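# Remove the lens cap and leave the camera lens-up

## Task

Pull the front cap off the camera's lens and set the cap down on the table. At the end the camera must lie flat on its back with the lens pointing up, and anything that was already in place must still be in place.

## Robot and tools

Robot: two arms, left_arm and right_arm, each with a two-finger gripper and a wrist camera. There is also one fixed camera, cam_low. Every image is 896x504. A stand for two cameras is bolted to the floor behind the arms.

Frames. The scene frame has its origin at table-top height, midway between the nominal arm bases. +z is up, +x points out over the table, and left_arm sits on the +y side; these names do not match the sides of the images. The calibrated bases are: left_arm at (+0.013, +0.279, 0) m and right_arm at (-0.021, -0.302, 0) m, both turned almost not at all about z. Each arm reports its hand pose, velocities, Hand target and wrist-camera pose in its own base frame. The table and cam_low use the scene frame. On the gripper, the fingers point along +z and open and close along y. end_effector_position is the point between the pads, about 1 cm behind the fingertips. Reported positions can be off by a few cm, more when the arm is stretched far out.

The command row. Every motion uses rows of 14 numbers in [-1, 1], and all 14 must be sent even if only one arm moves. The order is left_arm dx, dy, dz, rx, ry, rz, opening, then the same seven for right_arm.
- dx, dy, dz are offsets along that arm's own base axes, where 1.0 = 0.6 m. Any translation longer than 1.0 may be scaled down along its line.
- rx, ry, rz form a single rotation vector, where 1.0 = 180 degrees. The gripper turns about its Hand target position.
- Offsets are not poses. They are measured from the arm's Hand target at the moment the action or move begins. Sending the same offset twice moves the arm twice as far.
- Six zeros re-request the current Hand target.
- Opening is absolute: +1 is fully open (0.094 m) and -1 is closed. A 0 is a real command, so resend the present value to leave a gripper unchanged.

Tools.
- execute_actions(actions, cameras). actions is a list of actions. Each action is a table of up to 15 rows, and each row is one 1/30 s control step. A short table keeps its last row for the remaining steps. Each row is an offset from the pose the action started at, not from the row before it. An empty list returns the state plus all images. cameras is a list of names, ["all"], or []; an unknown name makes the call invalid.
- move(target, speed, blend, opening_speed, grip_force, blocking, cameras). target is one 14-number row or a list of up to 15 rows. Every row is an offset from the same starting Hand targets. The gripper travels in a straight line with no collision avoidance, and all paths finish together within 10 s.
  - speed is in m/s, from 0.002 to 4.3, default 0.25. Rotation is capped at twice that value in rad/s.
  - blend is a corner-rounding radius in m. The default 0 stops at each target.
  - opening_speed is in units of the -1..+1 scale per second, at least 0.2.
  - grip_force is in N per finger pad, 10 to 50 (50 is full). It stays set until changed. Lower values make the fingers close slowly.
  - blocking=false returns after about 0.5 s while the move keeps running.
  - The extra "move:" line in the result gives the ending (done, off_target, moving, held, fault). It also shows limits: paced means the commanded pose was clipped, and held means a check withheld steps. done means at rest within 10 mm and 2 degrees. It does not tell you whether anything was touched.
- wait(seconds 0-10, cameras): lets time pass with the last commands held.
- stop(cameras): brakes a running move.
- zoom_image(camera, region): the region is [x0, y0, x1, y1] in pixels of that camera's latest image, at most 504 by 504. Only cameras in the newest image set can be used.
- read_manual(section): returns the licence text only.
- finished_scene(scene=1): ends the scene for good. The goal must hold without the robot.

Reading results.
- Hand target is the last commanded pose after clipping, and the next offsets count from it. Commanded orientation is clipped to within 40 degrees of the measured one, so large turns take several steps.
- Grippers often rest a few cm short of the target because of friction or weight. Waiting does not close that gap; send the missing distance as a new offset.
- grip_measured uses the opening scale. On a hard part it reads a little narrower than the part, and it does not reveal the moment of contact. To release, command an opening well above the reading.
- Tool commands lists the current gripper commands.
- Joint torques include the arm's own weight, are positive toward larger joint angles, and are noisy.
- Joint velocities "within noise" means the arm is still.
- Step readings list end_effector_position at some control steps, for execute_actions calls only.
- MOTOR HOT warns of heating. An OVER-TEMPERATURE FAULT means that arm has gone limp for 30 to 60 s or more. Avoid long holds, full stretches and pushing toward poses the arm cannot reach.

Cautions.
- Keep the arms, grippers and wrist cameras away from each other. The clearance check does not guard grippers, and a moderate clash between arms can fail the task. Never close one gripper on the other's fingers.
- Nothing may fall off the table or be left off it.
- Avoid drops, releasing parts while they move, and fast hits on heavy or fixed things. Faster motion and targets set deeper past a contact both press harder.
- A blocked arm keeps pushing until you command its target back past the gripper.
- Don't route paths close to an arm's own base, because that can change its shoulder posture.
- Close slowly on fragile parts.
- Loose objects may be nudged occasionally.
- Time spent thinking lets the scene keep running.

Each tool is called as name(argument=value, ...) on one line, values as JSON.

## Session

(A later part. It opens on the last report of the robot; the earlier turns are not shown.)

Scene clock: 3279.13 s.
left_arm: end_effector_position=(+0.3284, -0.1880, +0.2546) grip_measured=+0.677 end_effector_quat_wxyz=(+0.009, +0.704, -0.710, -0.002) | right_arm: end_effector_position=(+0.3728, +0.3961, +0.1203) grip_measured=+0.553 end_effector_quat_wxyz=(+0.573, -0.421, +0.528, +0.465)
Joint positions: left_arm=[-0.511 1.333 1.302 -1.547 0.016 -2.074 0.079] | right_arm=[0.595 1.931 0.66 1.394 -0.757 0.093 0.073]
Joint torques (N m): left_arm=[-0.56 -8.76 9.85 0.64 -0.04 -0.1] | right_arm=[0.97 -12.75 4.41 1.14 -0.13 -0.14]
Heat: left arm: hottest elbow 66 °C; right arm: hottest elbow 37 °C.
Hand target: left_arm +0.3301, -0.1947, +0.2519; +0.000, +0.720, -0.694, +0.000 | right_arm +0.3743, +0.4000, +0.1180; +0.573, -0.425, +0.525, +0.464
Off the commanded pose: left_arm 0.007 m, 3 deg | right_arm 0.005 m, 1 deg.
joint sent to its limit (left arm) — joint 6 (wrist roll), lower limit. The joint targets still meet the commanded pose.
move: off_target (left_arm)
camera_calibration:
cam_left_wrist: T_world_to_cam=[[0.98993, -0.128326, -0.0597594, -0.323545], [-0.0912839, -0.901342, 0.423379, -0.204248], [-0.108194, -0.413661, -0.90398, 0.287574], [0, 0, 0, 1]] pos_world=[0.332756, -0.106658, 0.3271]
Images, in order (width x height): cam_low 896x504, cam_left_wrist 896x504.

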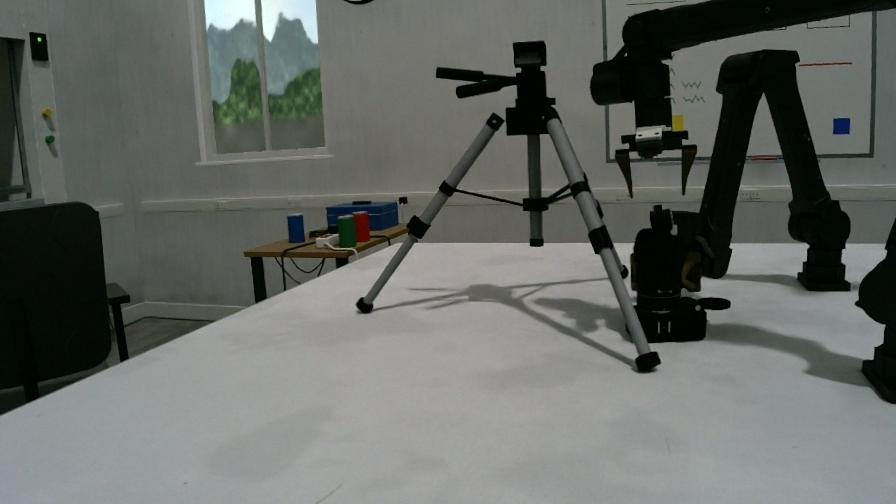

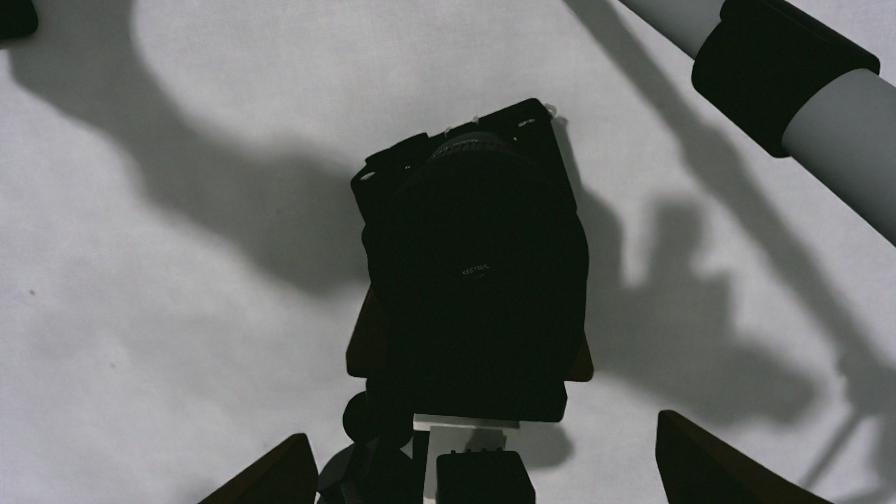

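zoom_image(camera="cam_low", region=[600, 180, 730, 350])

Scaled by 2.965 from the camera's 896x504 image, which has a finer 1280x720 frame.

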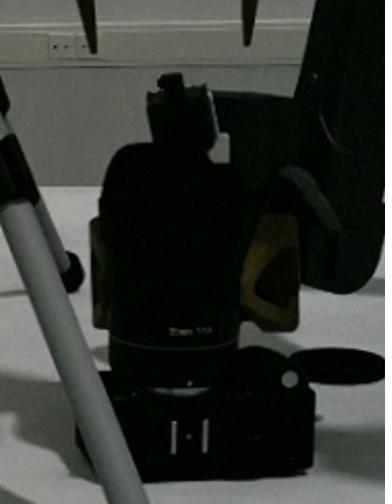

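move(target=[0.0027,0.0233,-0.0827,0,0,0,0.68, 0,0,0,0,0,0,0.44], speed=0.1, cameras=["cam_left_wrist","cam_low"])

zoom_image(camera="cam_low", region=[600, 180, 730, 350])

zoom_image(camera="cam_left_wrist", region=[300, 60, 700, 504])

Scene clock: 3346.93 s.
left_arm: end_effector_position=(+0.3259, -0.1826, +0.2050) grip_measured=+0.677 end_effector_quat_wxyz=(+0.004, +0.706, -0.708, -0.003) | right_arm: end_effector_position=(+0.3728, +0.3961, +0.1203) grip_measured=+0.553 end_effector_quat_wxyz=(+0.573, -0.421, +0.528, +0.465)
Joint positions: left_arm=[-0.506 1.333 1.171 -1.417 0.007 -2.074 0.079] | right_arm=[0.595 1.931 0.66 1.394 -0.757 0.093 0.073]
Joint torques (N m): left_arm=[1.14 -8.76 9.55 0.64 -0.22 -0.1] | right_arm=[0.85 -13.04 4.36 1.13 -0.12 -0.13]
Heat: left arm: hottest elbow 59 °C; right arm: hottest elbow 37 °C.
Hand target: left_arm +0.3316, -0.1807, +0.2022; +0.000, +0.720, -0.694, +0.000 | right_arm +0.3743, +0.4000, +0.1180; +0.573, -0.425, +0.525, +0.464
Off the commanded pose: left_arm 0.007 m, 2 deg | right_arm 0.005 m, 1 deg.
joint sent to its limit (left arm) — joint 6 (wrist roll), lower limit. The joint targets still meet the commanded pose.
move: done
camera_calibration:
cam_left_wrist: T_world_to_cam=[[0.990805, -0.123019, -0.0563196, -0.323399], [-0.0887443, -0.905114, 0.415805, -0.178624], [-0.102128, -0.406983, -0.907708, 0.244701], [0, 0, 0, 1]] pos_world=[0.329564, -0.10187, 0.278176]
Images, in order (width x height): cam_low 896x504, cam_left_wrist 896x504.

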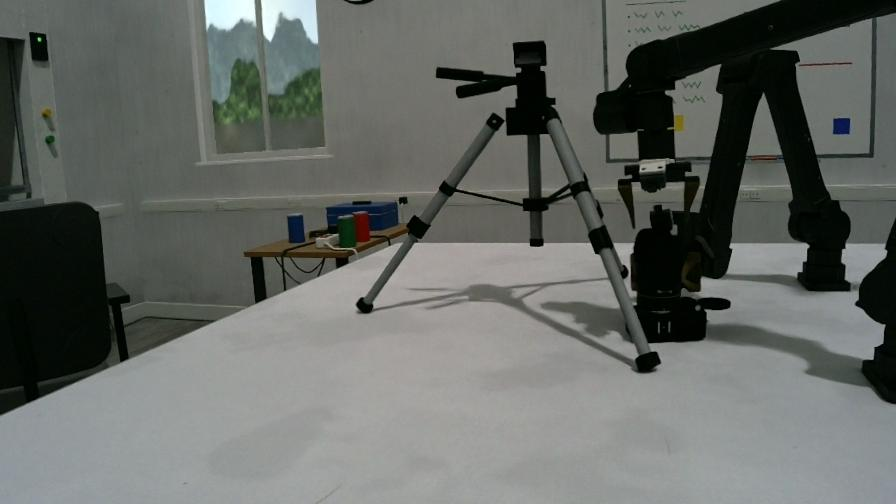

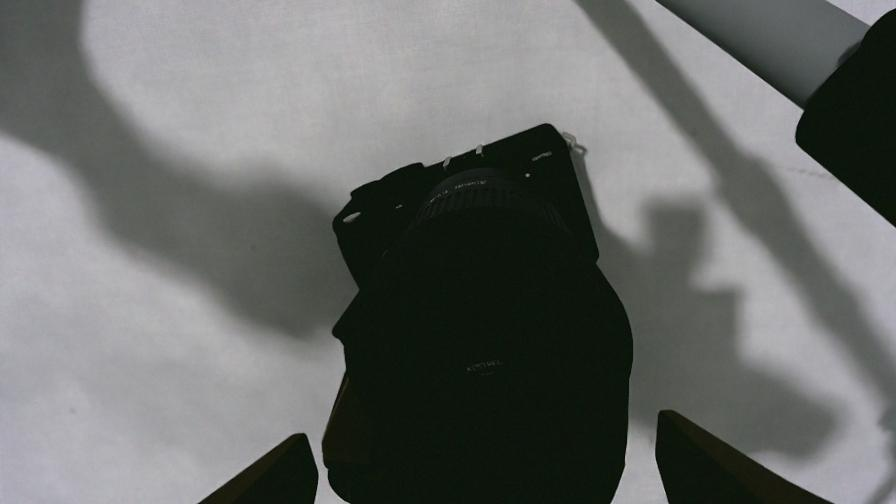

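Scaled by 2.965 from the camera's 896x504 image, which has a finer 1280x720 frame.

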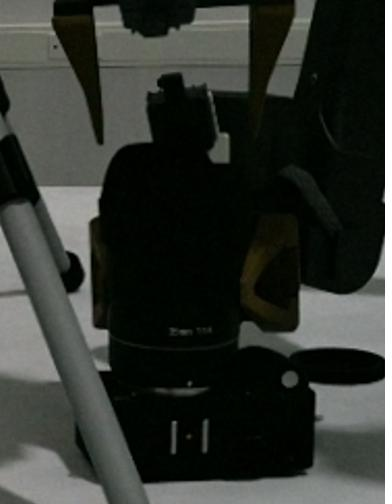

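Scaled by 1.135 from the camera's 896x504 image, which has a finer 1280x720 frame.

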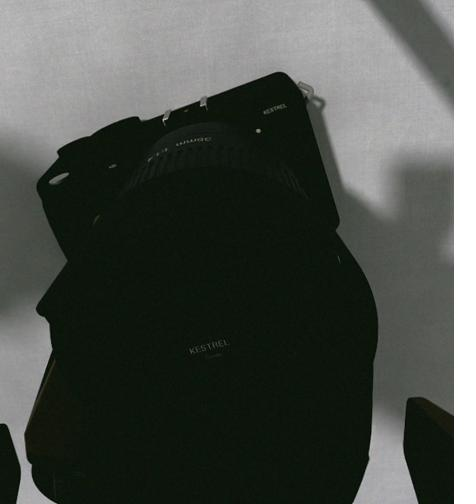

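move(target=[0.001,0.0077,-0.0333,0,0,0,0.68, 0,0,0,0,0,0,0.44], speed=0.06, cameras=["cam_left_wrist","cam_low"])

zoom_image(camera="cam_low", region=[600, 180, 730, 350])

zoom_image(camera="cam_left_wrist", region=[260, 104, 720, 504])

Scene clock: 3439.97 s.
left_arm: end_effector_position=(+0.3264, -0.1782, +0.1867) grip_measured=+0.677 end_effector_quat_wxyz=(+0.002, +0.709, -0.705, -0.001) | right_arm: end_effector_position=(+0.3728, +0.3961, +0.1203) grip_measured=+0.553 end_effector_quat_wxyz=(+0.573, -0.421, +0.528, +0.465)
Joint positions: left_arm=[-0.497 1.334 1.124 -1.363 0.003 -2.074 0.079] | right_arm=[0.595 1.931 0.66 1.394 -0.757 0.093 0.073]
Joint torques (N m): left_arm=[0.91 -8.35 9.43 0.59 -0.22 -0.1] | right_arm=[0.79 -12.92 4.45 1.14 -0.12 -0.11]
Heat: left arm: hottest elbow 53 °C; right arm: hottest elbow 37 °C.
Hand target: left_arm +0.3322, -0.1760, +0.1821; +0.000, +0.720, -0.694, +0.000 | right_arm +0.3743, +0.4000, +0.1180; +0.573, -0.425, +0.525, +0.464
Off the commanded pose: left_arm 0.008 m, 2 deg | right_arm 0.005 m, 1 deg.
joint sent to its limit (left arm) — joint 6 (wrist roll), lower limit. The joint targets still meet the commanded pose.
move: done
camera_calibration:
cam_left_wrist: T_world_to_cam=[[0.992222, -0.113968, -0.0500774, -0.32441], [-0.0832192, -0.906447, 0.41404, -0.168681], [-0.0925798, -0.406652, -0.90888, 0.227156], [0, 0, 0, 1]] pos_world=[0.328879, -0.097499, 0.260053]
Images, in order (width x height): cam_low 896x504, cam_left_wrist 896x504.

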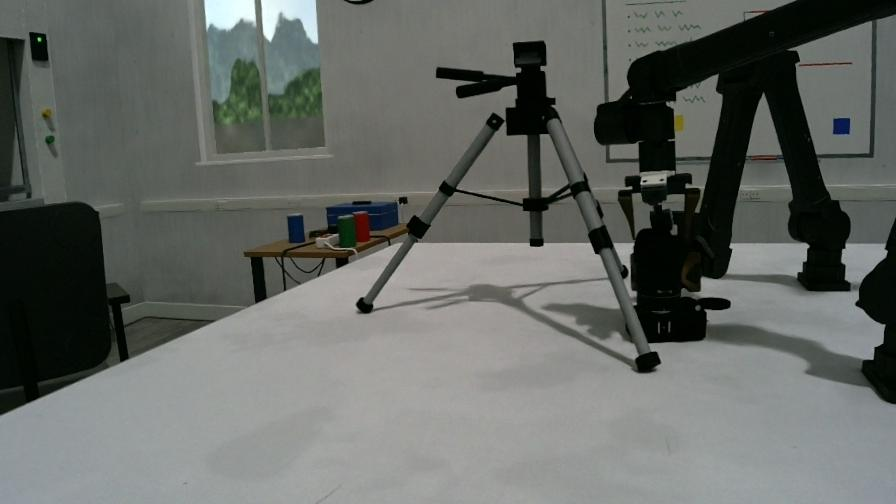

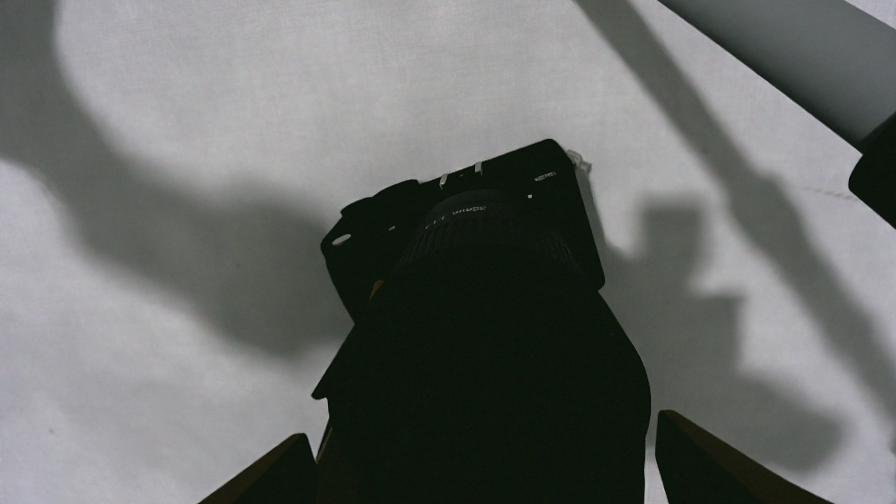

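Scaled by 2.965 from the camera's 896x504 image, which has a finer 1280x720 frame.

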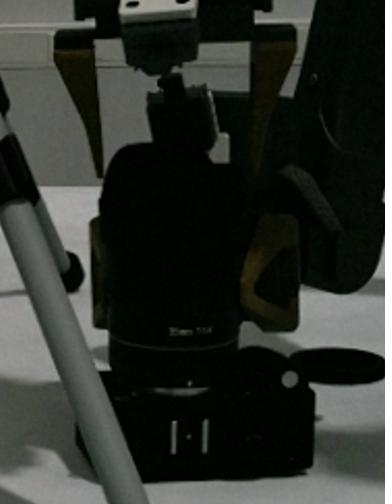

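Scaled by 1.096 from the camera's 896x504 image, which has a finer 1280x720 frame.

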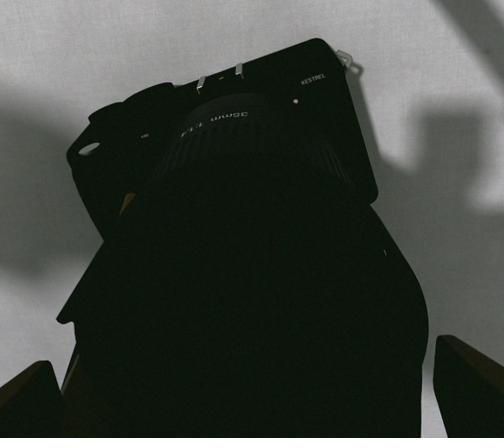

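move(target=[0,0,-0.0133,0,0,0,0.68, 0,0,0,0,0,0,0.44], speed=0.04, cameras=["cam_left_wrist","cam_low"])

zoom_image(camera="cam_low", region=[610, 190, 710, 290])

zoom_image(camera="cam_left_wrist", region=[260, 304, 720, 504])

Scene clock: 3509.50 s.
left_arm: end_effector_position=(+0.3266, -0.1783, +0.1789) grip_measured=+0.677 end_effector_quat_wxyz=(+0.002, +0.709, -0.705, -0.001) | right_arm: end_effector_position=(+0.3728, +0.3961, +0.1203) grip_measured=+0.553 end_effector_quat_wxyz=(+0.573, -0.421, +0.528, +0.465)
Joint positions: left_arm=[-0.497 1.339 1.107 -1.341 0.003 -2.074 0.079] | right_arm=[0.595 1.931 0.66 1.394 -0.757 0.093 0.073]
Joint torques (N m): left_arm=[1.03 -8.41 9.35 0.51 -0.22 -0.1] | right_arm=[1.03 -12.86 4.42 1.13 -0.13 -0.13]
Heat: left arm: hottest elbow 51 °C; right arm: hottest elbow 37 °C.
Hand target: left_arm +0.3322, -0.1761, +0.1742; +0.000, +0.720, -0.694, +0.000 | right_arm +0.3743, +0.4000, +0.1180; +0.573, -0.425, +0.525, +0.464
Off the commanded pose: left_arm 0.008 m, 2 deg | right_arm 0.005 m, 1 deg.
joint sent to its limit (left arm) — joint 6 (wrist roll), lower limit. The joint targets still meet the commanded pose.
move: done
camera_calibration:
cam_left_wrist: T_world_to_cam=[[0.992241, -0.113943, -0.0497463, -0.325103], [-0.0833134, -0.906354, 0.414224, -0.16549], [-0.0922858, -0.406865, -0.908815, 0.219819], [0, 0, 0, 1]] pos_world=[0.329079, -0.0975993, 0.252152]
Images, in order (width x height): cam_low 896x504, cam_left_wrist 896x504.

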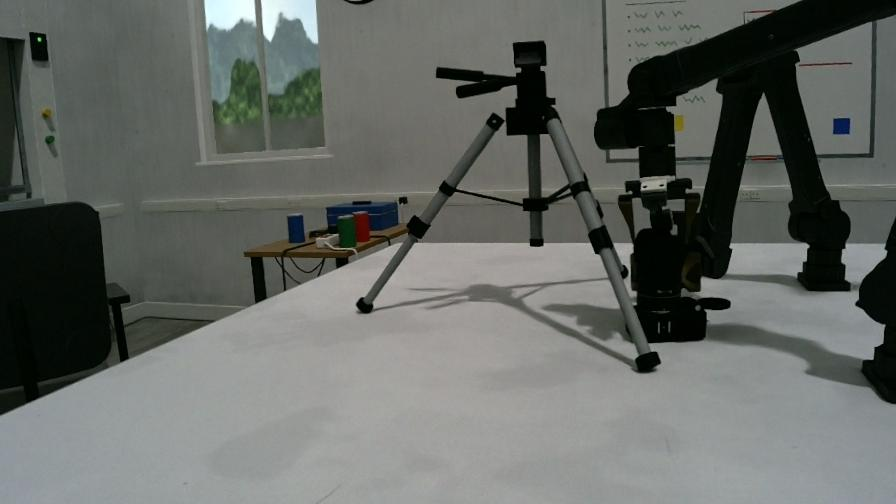

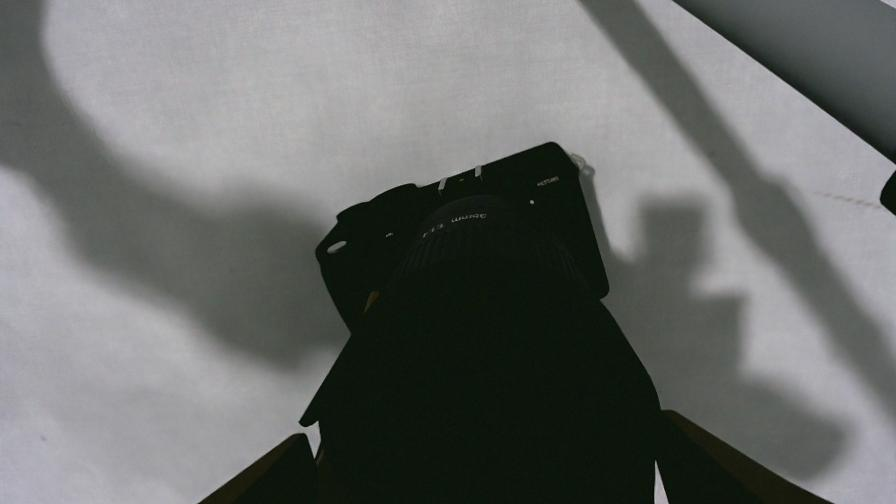

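Scaled by 5.040 from the camera's 896x504 image, which has a finer 1280x720 frame.

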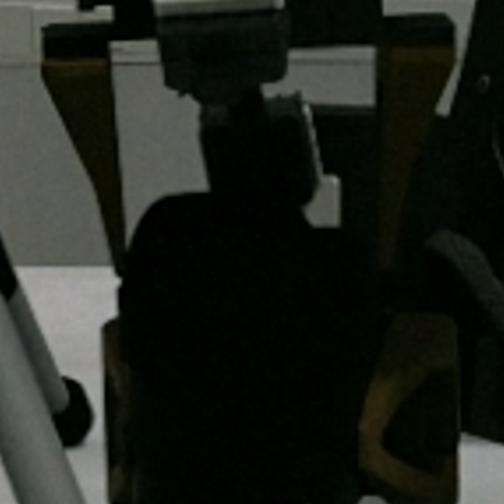

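Scaled by 1.096 from the camera's 896x504 image, which has a finer 1280x720 frame.

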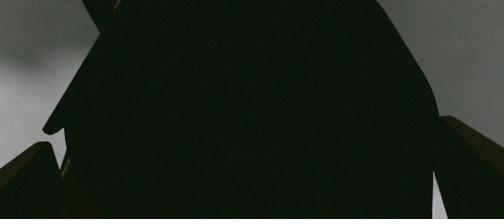

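move(target=[0,0,-0.0033,0,0,0,0.68, 0,0,0,0,0,0,0.44], speed=0.03, cameras=["cam_low"])

zoom_image(camera="cam_low", region=[610, 210, 670, 270])

Scene clock: 3522.50 s.
left_arm: end_effector_position=(+0.3277, -0.1789, +0.1786) grip_measured=+0.677 end_effector_quat_wxyz=(+0.001, +0.709, -0.705, +0.001) | right_arm: end_effector_position=(+0.3728, +0.3961, +0.1203) grip_measured=+0.553 end_effector_quat_wxyz=(+0.573, -0.421, +0.528, +0.465)
Joint positions: left_arm=[-0.497 1.34 1.107 -1.336 0.003 -2.074 0.079] | right_arm=[0.595 1.931 0.66 1.394 -0.757 0.093 0.073]
Joint torques (N m): left_arm=[1.03 -8.06 9.31 0.46 -0.22 -0.1] | right_arm=[0.79 -12.92 4.52 1.14 -0.14 -0.13]
Heat: left arm: hottest elbow 51 °C; right arm: hottest elbow 36 °C.
Hand target: left_arm +0.3322, -0.1761, +0.1723; +0.000, +0.720, -0.694, +0.000 | right_arm +0.3743, +0.4000, +0.1180; +0.573, -0.425, +0.525, +0.464
Off the commanded pose: left_arm 0.008 m, 2 deg | right_arm 0.005 m, 1 deg.
joint sent to its limit (left arm) — joint 6 (wrist roll), lower limit. The joint targets still meet the commanded pose.
move: done
Images, in order (width x height): cam_low 896x504.

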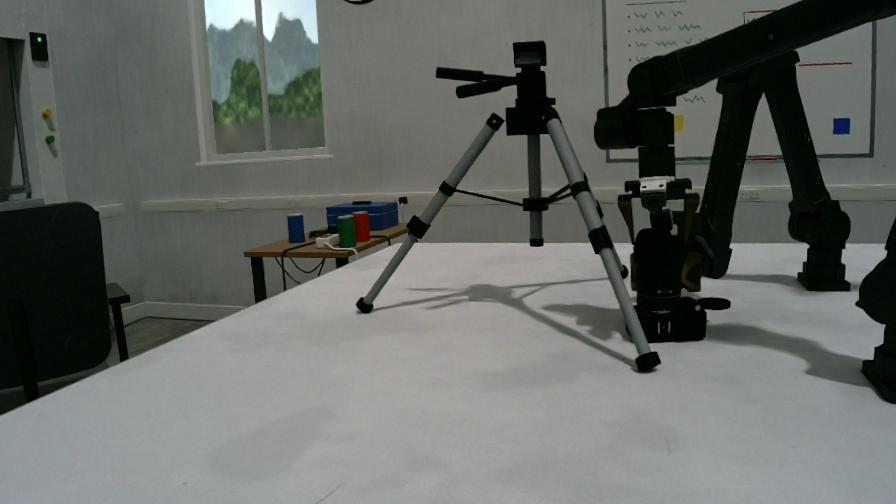

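Scaled by 8.400 from the camera's 896x504 image, which has a finer 1280x720 frame.

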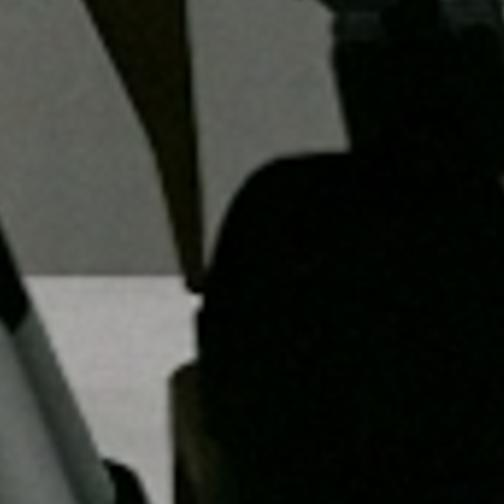

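move(target=[0,0,-0.0033,0,0,0,0.68, 0,0,0,0,0,0,0.44], speed=0.03, cameras=["cam_low"])

zoom_image(camera="cam_low", region=[610, 210, 670, 270])

Scene clock: 3552.10 s.
left_arm: end_effector_position=(+0.3276, -0.1788, +0.1765) grip_measured=+0.677 end_effector_quat_wxyz=(+0.001, +0.709, -0.705, +0.001) | right_arm: end_effector_position=(+0.3728, +0.3961, +0.1203) grip_measured=+0.553 end_effector_quat_wxyz=(+0.573, -0.421, +0.528, +0.465)
Joint positions: left_arm=[-0.497 1.341 1.103 -1.331 0.003 -2.074 0.079] | right_arm=[0.595 1.931 0.66 1.394 -0.757 0.093 0.073]
Joint torques (N m): left_arm=[1.08 -7.94 9.02 0.87 -0.22 -0.1] | right_arm=[0.91 -12.86 4.48 1.17 -0.15 -0.13]
Heat: left arm: hottest elbow 50 °C; right arm: hottest elbow 36 °C.
Hand target: left_arm +0.3322, -0.1760, +0.1702; +0.000, +0.720, -0.694, +0.000 | right_arm +0.3743, +0.4000, +0.1180; +0.573, -0.425, +0.525, +0.464
Off the commanded pose: left_arm 0.008 m, 2 deg | right_arm 0.005 m, 1 deg.
joint sent to its limit (left arm) — joint 6 (wrist roll), lower limit. The joint targets still meet the commanded pose.
move: done
Images, in order (width x height): cam_low 896x504.

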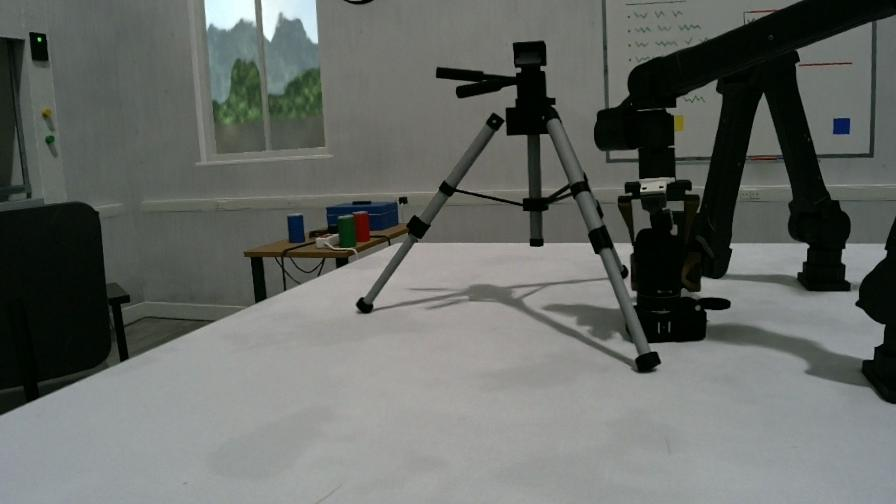

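Scaled by 8.400 from the camera's 896x504 image, which has a finer 1280x720 frame.

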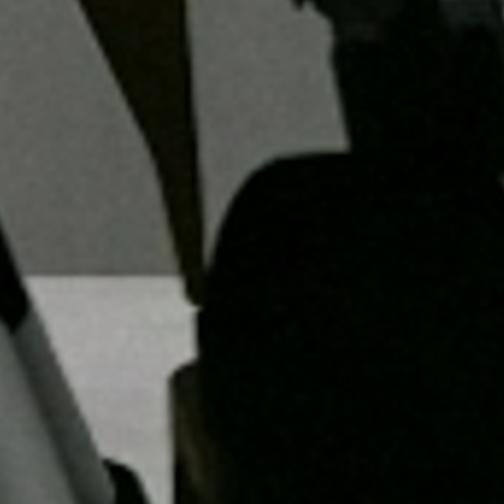

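move(target=[-0.0,0,0.0035,0,0,0,0.68, 0,0,0,0,0,0,0.44], speed=0.03, cameras=["cam_low"])

zoom_image(camera="cam_low", region=[610, 210, 670, 270])

Scene clock: 3564.23 s.
left_arm: end_effector_position=(+0.3277, -0.1789, +0.1765) grip_measured=+0.677 end_effector_quat_wxyz=(+0.001, +0.709, -0.705, +0.001) | right_arm: end_effector_position=(+0.3728, +0.3961, +0.1203) grip_measured=+0.553 end_effector_quat_wxyz=(+0.573, -0.421, +0.528, +0.465)
Joint positions: left_arm=[-0.497 1.341 1.103 -1.331 0.003 -2.074 0.079] | right_arm=[0.595 1.931 0.66 1.394 -0.757 0.093 0.073]
Joint torques (N m): left_arm=[1.08 -8.47 9.39 0.49 -0.22 -0.1] | right_arm=[0.79 -12.86 4.42 1.13 -0.13 -0.13]
Heat: left arm: hottest elbow 50 °C; right arm: hottest elbow 36 °C.
Hand target: left_arm +0.3321, -0.1760, +0.1723; +0.000, +0.720, -0.694, +0.000 | right_arm +0.3743, +0.4000, +0.1180; +0.573, -0.425, +0.525, +0.464
Off the commanded pose: left_arm 0.007 m, 2 deg | right_arm 0.005 m, 1 deg.
joint sent to its limit (left arm) — joint 6 (wrist roll), lower limit. The joint targets still meet the commanded pose.
move: done
Images, in order (width x height): cam_low 896x504.

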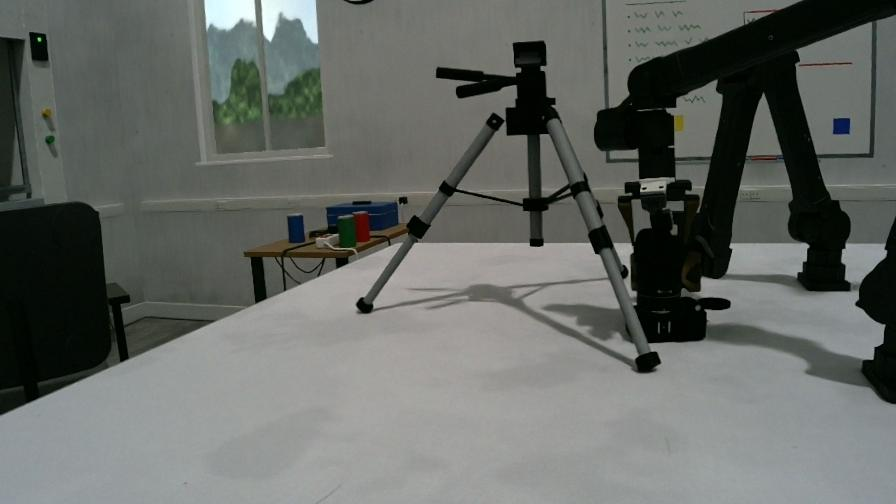

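Scaled by 8.400 from the camera's 896x504 image, which has a finer 1280x720 frame.

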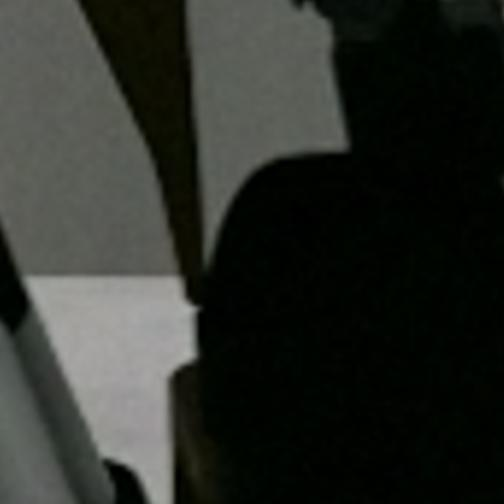

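move(target=[-0.0,0,0.0035,0,0,0,0.68, 0,0,0,0,0,0,0.44], speed=0.03, cameras=["cam_low"])

zoom_image(camera="cam_low", region=[610, 210, 670, 270])

Scene clock: 3570.53 s.
left_arm: end_effector_position=(+0.3277, -0.1789, +0.1765) grip_measured=+0.677 end_effector_quat_wxyz=(+0.001, +0.709, -0.705, +0.001) | right_arm: end_effector_position=(+0.3728, +0.3961, +0.1203) grip_measured=+0.553 end_effector_quat_wxyz=(+0.573, -0.421, +0.528, +0.465)
Joint positions: left_arm=[-0.497 1.341 1.103 -1.331 0.003 -2.074 0.079] | right_arm=[0.595 1.931 0.66 1.394 -0.757 0.093 0.073]
Joint torques (N m): left_arm=[1.08 -8.59 9.77 0.23 -0.22 -0.1] | right_arm=[0.73 -12.98 4.44 1.11 -0.13 -0.11]
Heat: left arm: hottest elbow 50 °C; right arm: hottest elbow 36 °C.
Hand target: left_arm +0.3321, -0.1760, +0.1744; +0.000, +0.720, -0.694, +0.000 | right_arm +0.3743, +0.4000, +0.1180; +0.573, -0.425, +0.525, +0.464
Off the commanded pose: left_arm 0.006 m, 2 deg | right_arm 0.005 m, 1 deg.
joint sent to its limit (left arm) — joint 6 (wrist roll), lower limit. The joint targets still meet the commanded pose.
move: done
Images, in order (width x height): cam_low 896x504.

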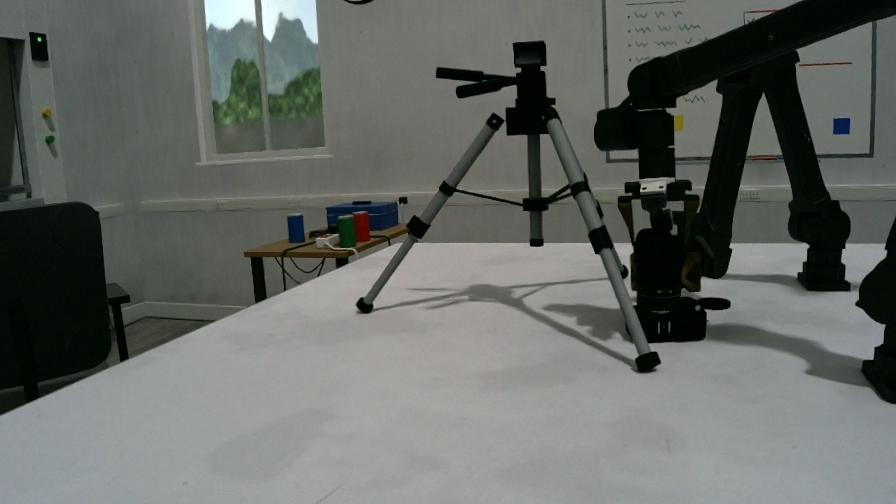

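Scaled by 8.400 from the camera's 896x504 image, which has a finer 1280x720 frame.

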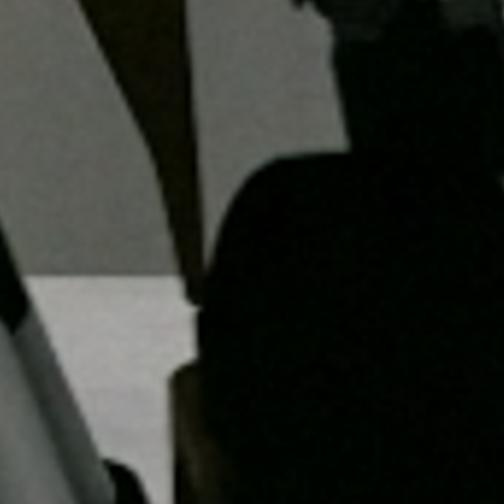

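move(target=[0,0,0,0,0,0,0.3, 0,0,0,0,0,0,0.44], speed=0.03, opening_speed=0.25, grip_force=[20,50], cameras=["cam_low","cam_left_wrist"])

zoom_image(camera="cam_low", region=[610, 210, 670, 270])

Scene clock: 3580.23 s.
left_arm: end_effector_position=(+0.3277, -0.1788, +0.1765) grip_measured=+0.303 end_effector_quat_wxyz=(+0.001, +0.709, -0.705, +0.001) | right_arm: end_effector_position=(+0.3728, +0.3961, +0.1203) grip_measured=+0.553 end_effector_quat_wxyz=(+0.573, -0.421, +0.528, +0.465)
Joint positions: left_arm=[-0.497 1.341 1.103 -1.331 0.002 -2.074 0.061] | right_arm=[0.595 1.931 0.66 1.394 -0.757 0.093 0.073]
Joint torques (N m): left_arm=[1.03 -8.59 9.8 0.23 -0.22 -0.1] | right_arm=[0.97 -12.81 4.45 1.18 -0.14 -0.11]
Heat: left arm: hottest elbow 50 °C; right arm: hottest elbow 36 °C.
Hand target: left_arm +0.3321, -0.1760, +0.1744; +0.000, +0.720, -0.694, +0.000 | right_arm +0.3743, +0.4000, +0.1180; +0.573, -0.425, +0.525, +0.464
Off the commanded pose: left_arm 0.006 m, 2 deg | right_arm 0.005 m, 1 deg.
joint sent to its limit (left arm) — joint 6 (wrist roll), lower limit. The joint targets still meet the commanded pose.
grip_force (N): 20, 50
move: done
camera_calibration:
cam_left_wrist: T_world_to_cam=[[0.992421, -0.114043, -0.0457744, -0.327131], [-0.0849158, -0.905675, 0.415381, -0.164441], [-0.0888281, -0.408346, -0.908495, 0.216083], [0, 0, 0, 1]] pos_world=[0.329882, -0.0980003, 0.249642]
Images, in order (width x height): cam_low 896x504, cam_left_wrist 896x504.

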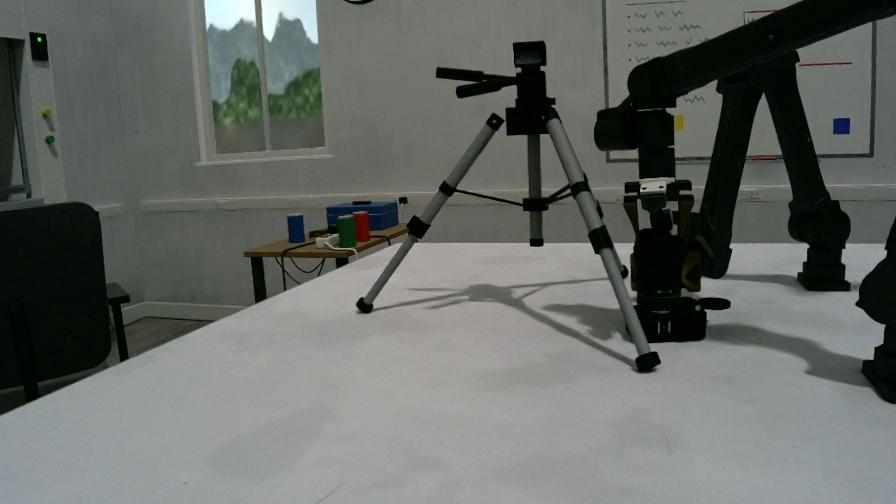

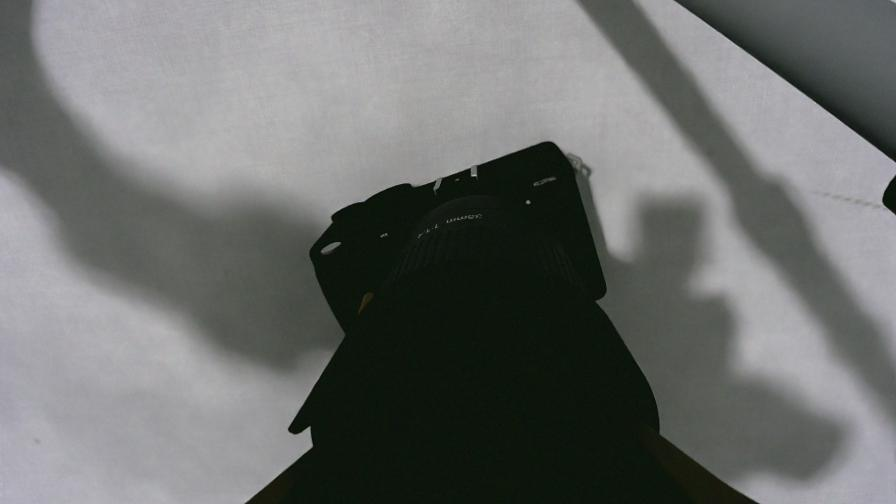

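Scaled by 8.400 from the camera's 896x504 image, which has a finer 1280x720 frame.

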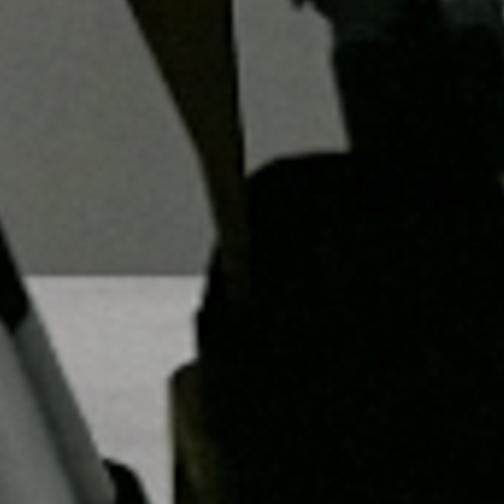

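move(target=[0,0,0,0,0,0,0.72, 0,0,0,0,0,0,0.44], speed=0.03)

move(target=[0,0,-0.0115,0,0,0,0.72, 0,0,0,0,0,0,0.44], speed=0.03, cameras=["cam_low"])

zoom_image(camera="cam_low", region=[610, 210, 670, 270])

Scene clock: 3597.23 s.
left_arm: end_effector_position=(+0.3277, -0.1788, +0.1765) grip_measured=+0.716 end_effector_quat_wxyz=(+0.001, +0.709, -0.705, +0.001) | right_arm: end_effector_position=(+0.3728, +0.3961, +0.1203) grip_measured=+0.553 end_effector_quat_wxyz=(+0.573, -0.421, +0.528, +0.465)
Joint positions: left_arm=[-0.497 1.341 1.103 -1.331 0.002 -2.074 0.081] | right_arm=[0.595 1.931 0.66 1.394 -0.757 0.093 0.073]
Joint torques (N m): left_arm=[1.08 -8.53 9.8 0.24 -0.21 -0.1] | right_arm=[0.79 -12.57 4.42 1.18 -0.15 -0.13]
Heat: left arm: hottest elbow 50 °C; right arm: hottest elbow 36 °C.
Hand target: left_arm +0.3321, -0.1760, +0.1744; +0.000, +0.720, -0.694, +0.000 | right_arm +0.3743, +0.4000, +0.1180; +0.573, -0.425, +0.525, +0.464
Off the commanded pose: left_arm 0.006 m, 2 deg | right_arm 0.005 m, 1 deg.
joint sent to its limit (left arm) — joint 6 (wrist roll), lower limit. The joint targets still meet the commanded pose.
grip_force (N): 20, 50
move: done

Scene clock: 3598.07 s.
left_arm: end_effector_position=(+0.3266, -0.1782, +0.1727) grip_measured=+0.717 end_effector_quat_wxyz=(+0.001, +0.709, -0.705, -0.001) | right_arm: end_effector_position=(+0.3728, +0.3961, +0.1203) grip_measured=+0.553 end_effector_quat_wxyz=(+0.573, -0.421, +0.528, +0.465)
Joint positions: left_arm=[-0.497 1.343 1.094 -1.324 0.002 -2.074 0.081] | right_arm=[0.595 1.931 0.66 1.394 -0.757 0.093 0.073]
Joint torques (N m): left_arm=[1.14 -8.41 9.25 0.69 -0.21 -0.09] | right_arm=[0.85 -13.04 4.46 1.11 -0.13 -0.13]
Heat: left arm: hottest elbow 50 °C; right arm: hottest elbow 36 °C.
Hand target: left_arm +0.3322, -0.1760, +0.1675; +0.000, +0.720, -0.694, +0.000 | right_arm +0.3743, +0.4000, +0.1180; +0.573, -0.425, +0.525, +0.464
Off the commanded pose: left_arm 0.008 m, 2 deg | right_arm 0.005 m, 1 deg.
joint sent to its limit (left arm) — joint 6 (wrist roll), lower limit. The joint targets still meet the commanded pose.
grip_force (N): 20, 50
move: done
Images, in order (width x height): cam_low 896x504.

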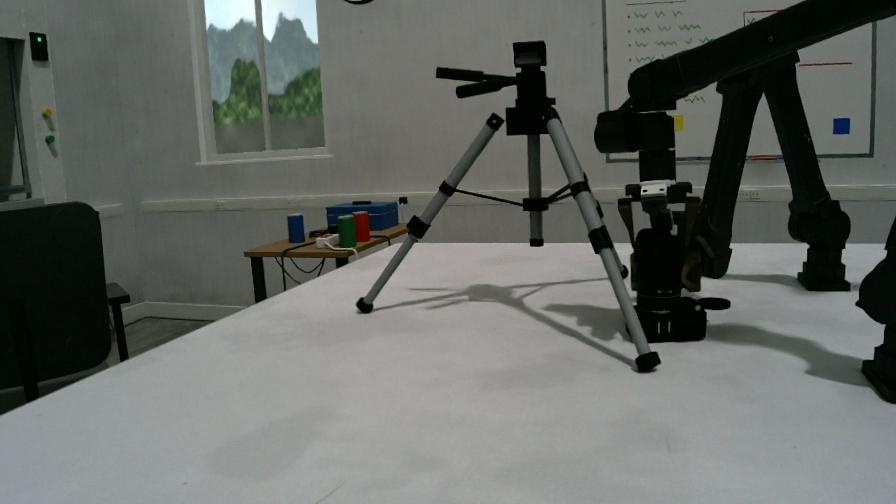

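Scaled by 8.400 from the camera's 896x504 image, which has a finer 1280x720 frame.

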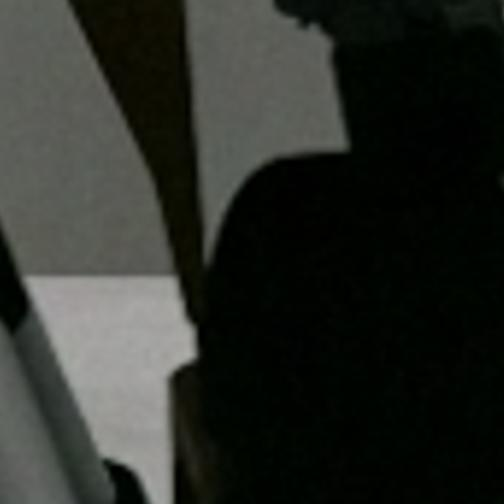

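move(target=[0,0,0,0,0,0,0.3, 0,0,0,0,0,0,0.44], speed=0.03, opening_speed=0.25, grip_force=[20,50], cameras=["cam_low","cam_left_wrist"])

zoom_image(camera="cam_low", region=[610, 210, 670, 270])

Scene clock: 3605.53 s.
left_arm: end_effector_position=(+0.3274, -0.1788, +0.1727) grip_measured=+0.446 end_effector_quat_wxyz=(+0.001, +0.710, -0.704, +0.001) | right_arm: end_effector_position=(+0.3728, +0.3961, +0.1203) grip_measured=+0.553 end_effector_quat_wxyz=(+0.573, -0.421, +0.528, +0.465)
Joint positions: left_arm=[-0.497 1.343 1.094 -1.32 0.003 -2.077 0.068] | right_arm=[0.595 1.931 0.66 1.394 -0.757 0.093 0.073]
Joint torques (N m): left_arm=[1.03 -8.29 9.25 0.55 -0.24 -0.06] | right_arm=[0.73 -12.75 4.45 1.11 -0.13 -0.12]
Heat: left arm: hottest elbow 52 °C; right arm: hottest elbow 36 °C.
Hand target: left_arm +0.3322, -0.1760, +0.1675; +0.000, +0.720, -0.694, +0.000 | right_arm +0.3743, +0.4000, +0.1180; +0.573, -0.425, +0.525, +0.464
Off the commanded pose: left_arm 0.008 m, 2 deg | right_arm 0.005 m, 1 deg.
joint sent to its limit (left arm) — joint 6 (wrist roll), lower limit. The joint targets still meet the commanded pose.
grip_force (N): 20, 50
move: done
camera_calibration:
cam_left_wrist: T_world_to_cam=[[0.99281, -0.110628, -0.0457152, -0.326516], [-0.0817476, -0.905604, 0.416171, -0.164022], [-0.08744, -0.409441, -0.908137, 0.211871], [0, 0, 0, 1]] pos_world=[0.329286, -0.0979124, 0.245743]
Images, in order (width x height): cam_low 896x504, cam_left_wrist 896x504.

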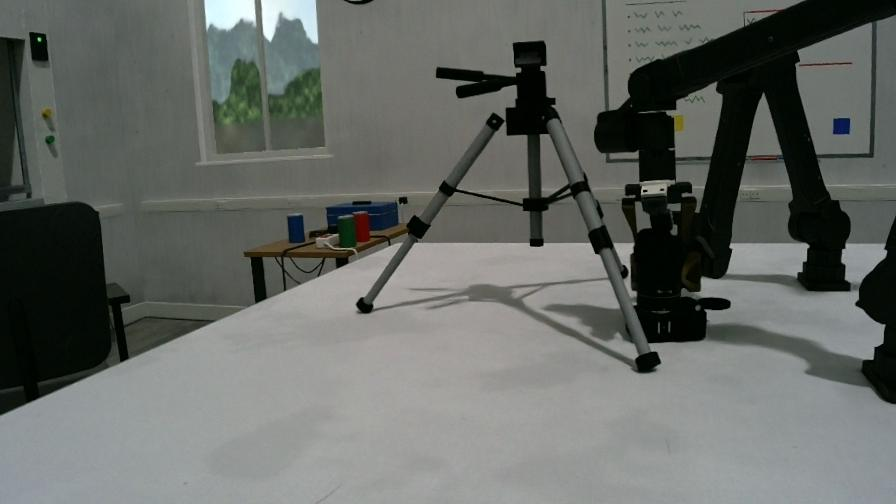

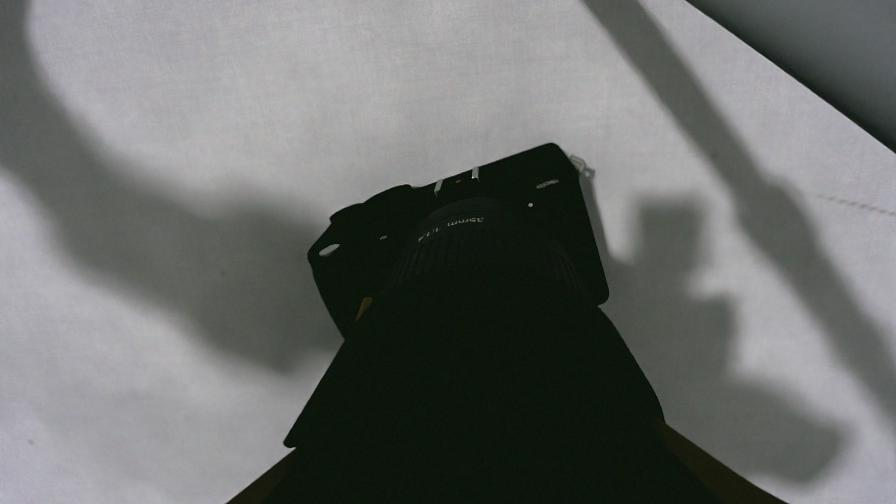

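Scaled by 8.400 from the camera's 896x504 image, which has a finer 1280x720 frame.

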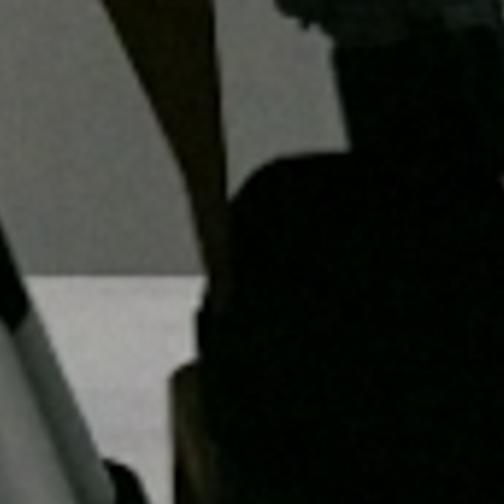

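move(target=[0,0,0,0,0,0,0.58, 0,0,0,0,0,0,0.44], speed=0.03)

move(target=[0,0,-0.005,0,0,0,0.58, 0,0,0,0,0,0,0.44], speed=0.02)

Scene clock: 3615.33 s.
left_arm: end_effector_position=(+0.3274, -0.1788, +0.1727) grip_measured=+0.576 end_effector_quat_wxyz=(+0.001, +0.710, -0.704, +0.001) | right_arm: end_effector_position=(+0.3728, +0.3961, +0.1203) grip_measured=+0.553 end_effector_quat_wxyz=(+0.573, -0.421, +0.528, +0.465)
Joint positions: left_arm=[-0.497 1.343 1.094 -1.32 0.003 -2.077 0.074] | right_arm=[0.595 1.931 0.66 1.394 -0.757 0.093 0.073]
Joint torques (N m): left_arm=[1.03 -8.29 9.26 0.55 -0.23 -0.06] | right_arm=[0.91 -12.69 4.42 1.2 -0.12 -0.12]
Heat: left arm: hottest elbow 52 °C; right arm: hottest elbow 36 °C.
Hand target: left_arm +0.3322, -0.1760, +0.1675; +0.000, +0.720, -0.694, +0.000 | right_arm +0.3743, +0.4000, +0.1180; +0.573, -0.425, +0.525, +0.464
Off the commanded pose: left_arm 0.008 m, 2 deg | right_arm 0.005 m, 1 deg.
joint sent to its limit (left arm) — joint 6 (wrist roll), lower limit. The joint targets still meet the commanded pose.
grip_force (N): 20, 50
move: done

Scene clock: 3616.10 s.
left_arm: end_effector_position=(+0.3283, -0.1793, +0.1724) grip_measured=+0.577 end_effector_quat_wxyz=(+0.001, +0.710, -0.704, +0.003) | right_arm: end_effector_position=(+0.3728, +0.3961, +0.1203) grip_measured=+0.553 end_effector_quat_wxyz=(+0.573, -0.421, +0.528, +0.465)
Joint positions: left_arm=[-0.497 1.343 1.093 -1.315 0.003 -2.077 0.074] | right_arm=[0.595 1.931 0.66 1.394 -0.757 0.093 0.073]
Joint torques (N m): left_arm=[1.03 -8.12 8.83 0.7 -0.24 -0.06] | right_arm=[1.03 -12.75 4.49 1.1 -0.14 -0.12]
Heat: left arm: hottest elbow 52 °C; right arm: hottest elbow 36 °C.
Hand target: left_arm +0.3321, -0.1760, +0.1646; +0.000, +0.720, -0.694, +0.000 | right_arm +0.3743, +0.4000, +0.1180; +0.573, -0.425, +0.525, +0.464
Off the commanded pose: left_arm 0.009 m, 2 deg | right_arm 0.005 m, 1 deg.
joint sent to its limit (left arm) — joint 6 (wrist roll), lower limit. The joint targets still meet the commanded pose.
grip_force (N): 20, 50
move: done

move(target=[0,0,-0.004,0,0,0,0.58, 0,0,0,0,0,0,0.44], speed=0.02)

Scene clock: 3620.67 s.
left_arm: end_effector_position=(+0.3291, -0.1796, +0.1722) grip_measured=+0.577 end_effector_quat_wxyz=(+0.000, +0.710, -0.704, +0.005) | right_arm: end_effector_position=(+0.3728, +0.3961, +0.1203) grip_measured=+0.553 end_effector_quat_wxyz=(+0.573, -0.421, +0.528, +0.465)
Joint positions: left_arm=[-0.497 1.343 1.092 -1.311 0.003 -2.077 0.074] | right_arm=[0.595 1.931 0.66 1.394 -0.757 0.093 0.073]
Joint torques (N m): left_arm=[1.03 -8.18 8.47 0.77 -0.24 -0.06] | right_arm=[0.79 -12.98 4.38 1.16 -0.14 -0.13]
Heat: left arm: hottest elbow 53 °C; right arm: hottest elbow 36 °C.
Hand target: left_arm +0.3322, -0.1760, +0.1622; +0.000, +0.720, -0.694, +0.000 | right_arm +0.3743, +0.4000, +0.1180; +0.573, -0.425, +0.525, +0.464
Off the commanded pose: left_arm 0.011 m, 2 deg | right_arm 0.005 m, 1 deg.
joint sent to its limit (left arm) — joint 6 (wrist roll), lower limit. The joint targets still meet the commanded pose.
grip_force (N): 20, 50
move: off_target (left_arm)

move(target=[-0.004,0,0.005,0,0,0,0.58, 0,0,0,0,0,0,0.44], speed=0.02)

Scene clock: 3630.30 s.
left_arm: end_effector_position=(+0.3291, -0.1796, +0.1722) grip_measured=+0.577 end_effector_quat_wxyz=(+0.000, +0.710, -0.704, +0.005) | right_arm: end_effector_position=(+0.3728, +0.3961, +0.1203) grip_measured=+0.553 end_effector_quat_wxyz=(+0.573, -0.421, +0.528, +0.465)
Joint positions: left_arm=[-0.497 1.343 1.092 -1.311 0.003 -2.077 0.074] | right_arm=[0.595 1.931 0.66 1.394 -0.757 0.093 0.073]
Joint torques (N m): left_arm=[0.91 -8.53 8.57 0.44 -0.19 -0.06] | right_arm=[0.97 -12.69 4.48 1.18 -0.1 -0.13]
Heat: left arm: hottest elbow 52 °C; right arm: hottest elbow 36 °C.
Hand target: left_arm +0.3298, -0.1760, +0.1652; +0.000, +0.720, -0.694, +0.000 | right_arm +0.3743, +0.4000, +0.1180; +0.573, -0.425, +0.525, +0.464
Off the commanded pose: left_arm 0.008 m, 2 deg | right_arm 0.005 m, 1 deg.
joint sent to its limit (left arm) — joint 6 (wrist roll), lower limit. The joint targets still meet the commanded pose.
grip_force (N): 20, 50
move: done


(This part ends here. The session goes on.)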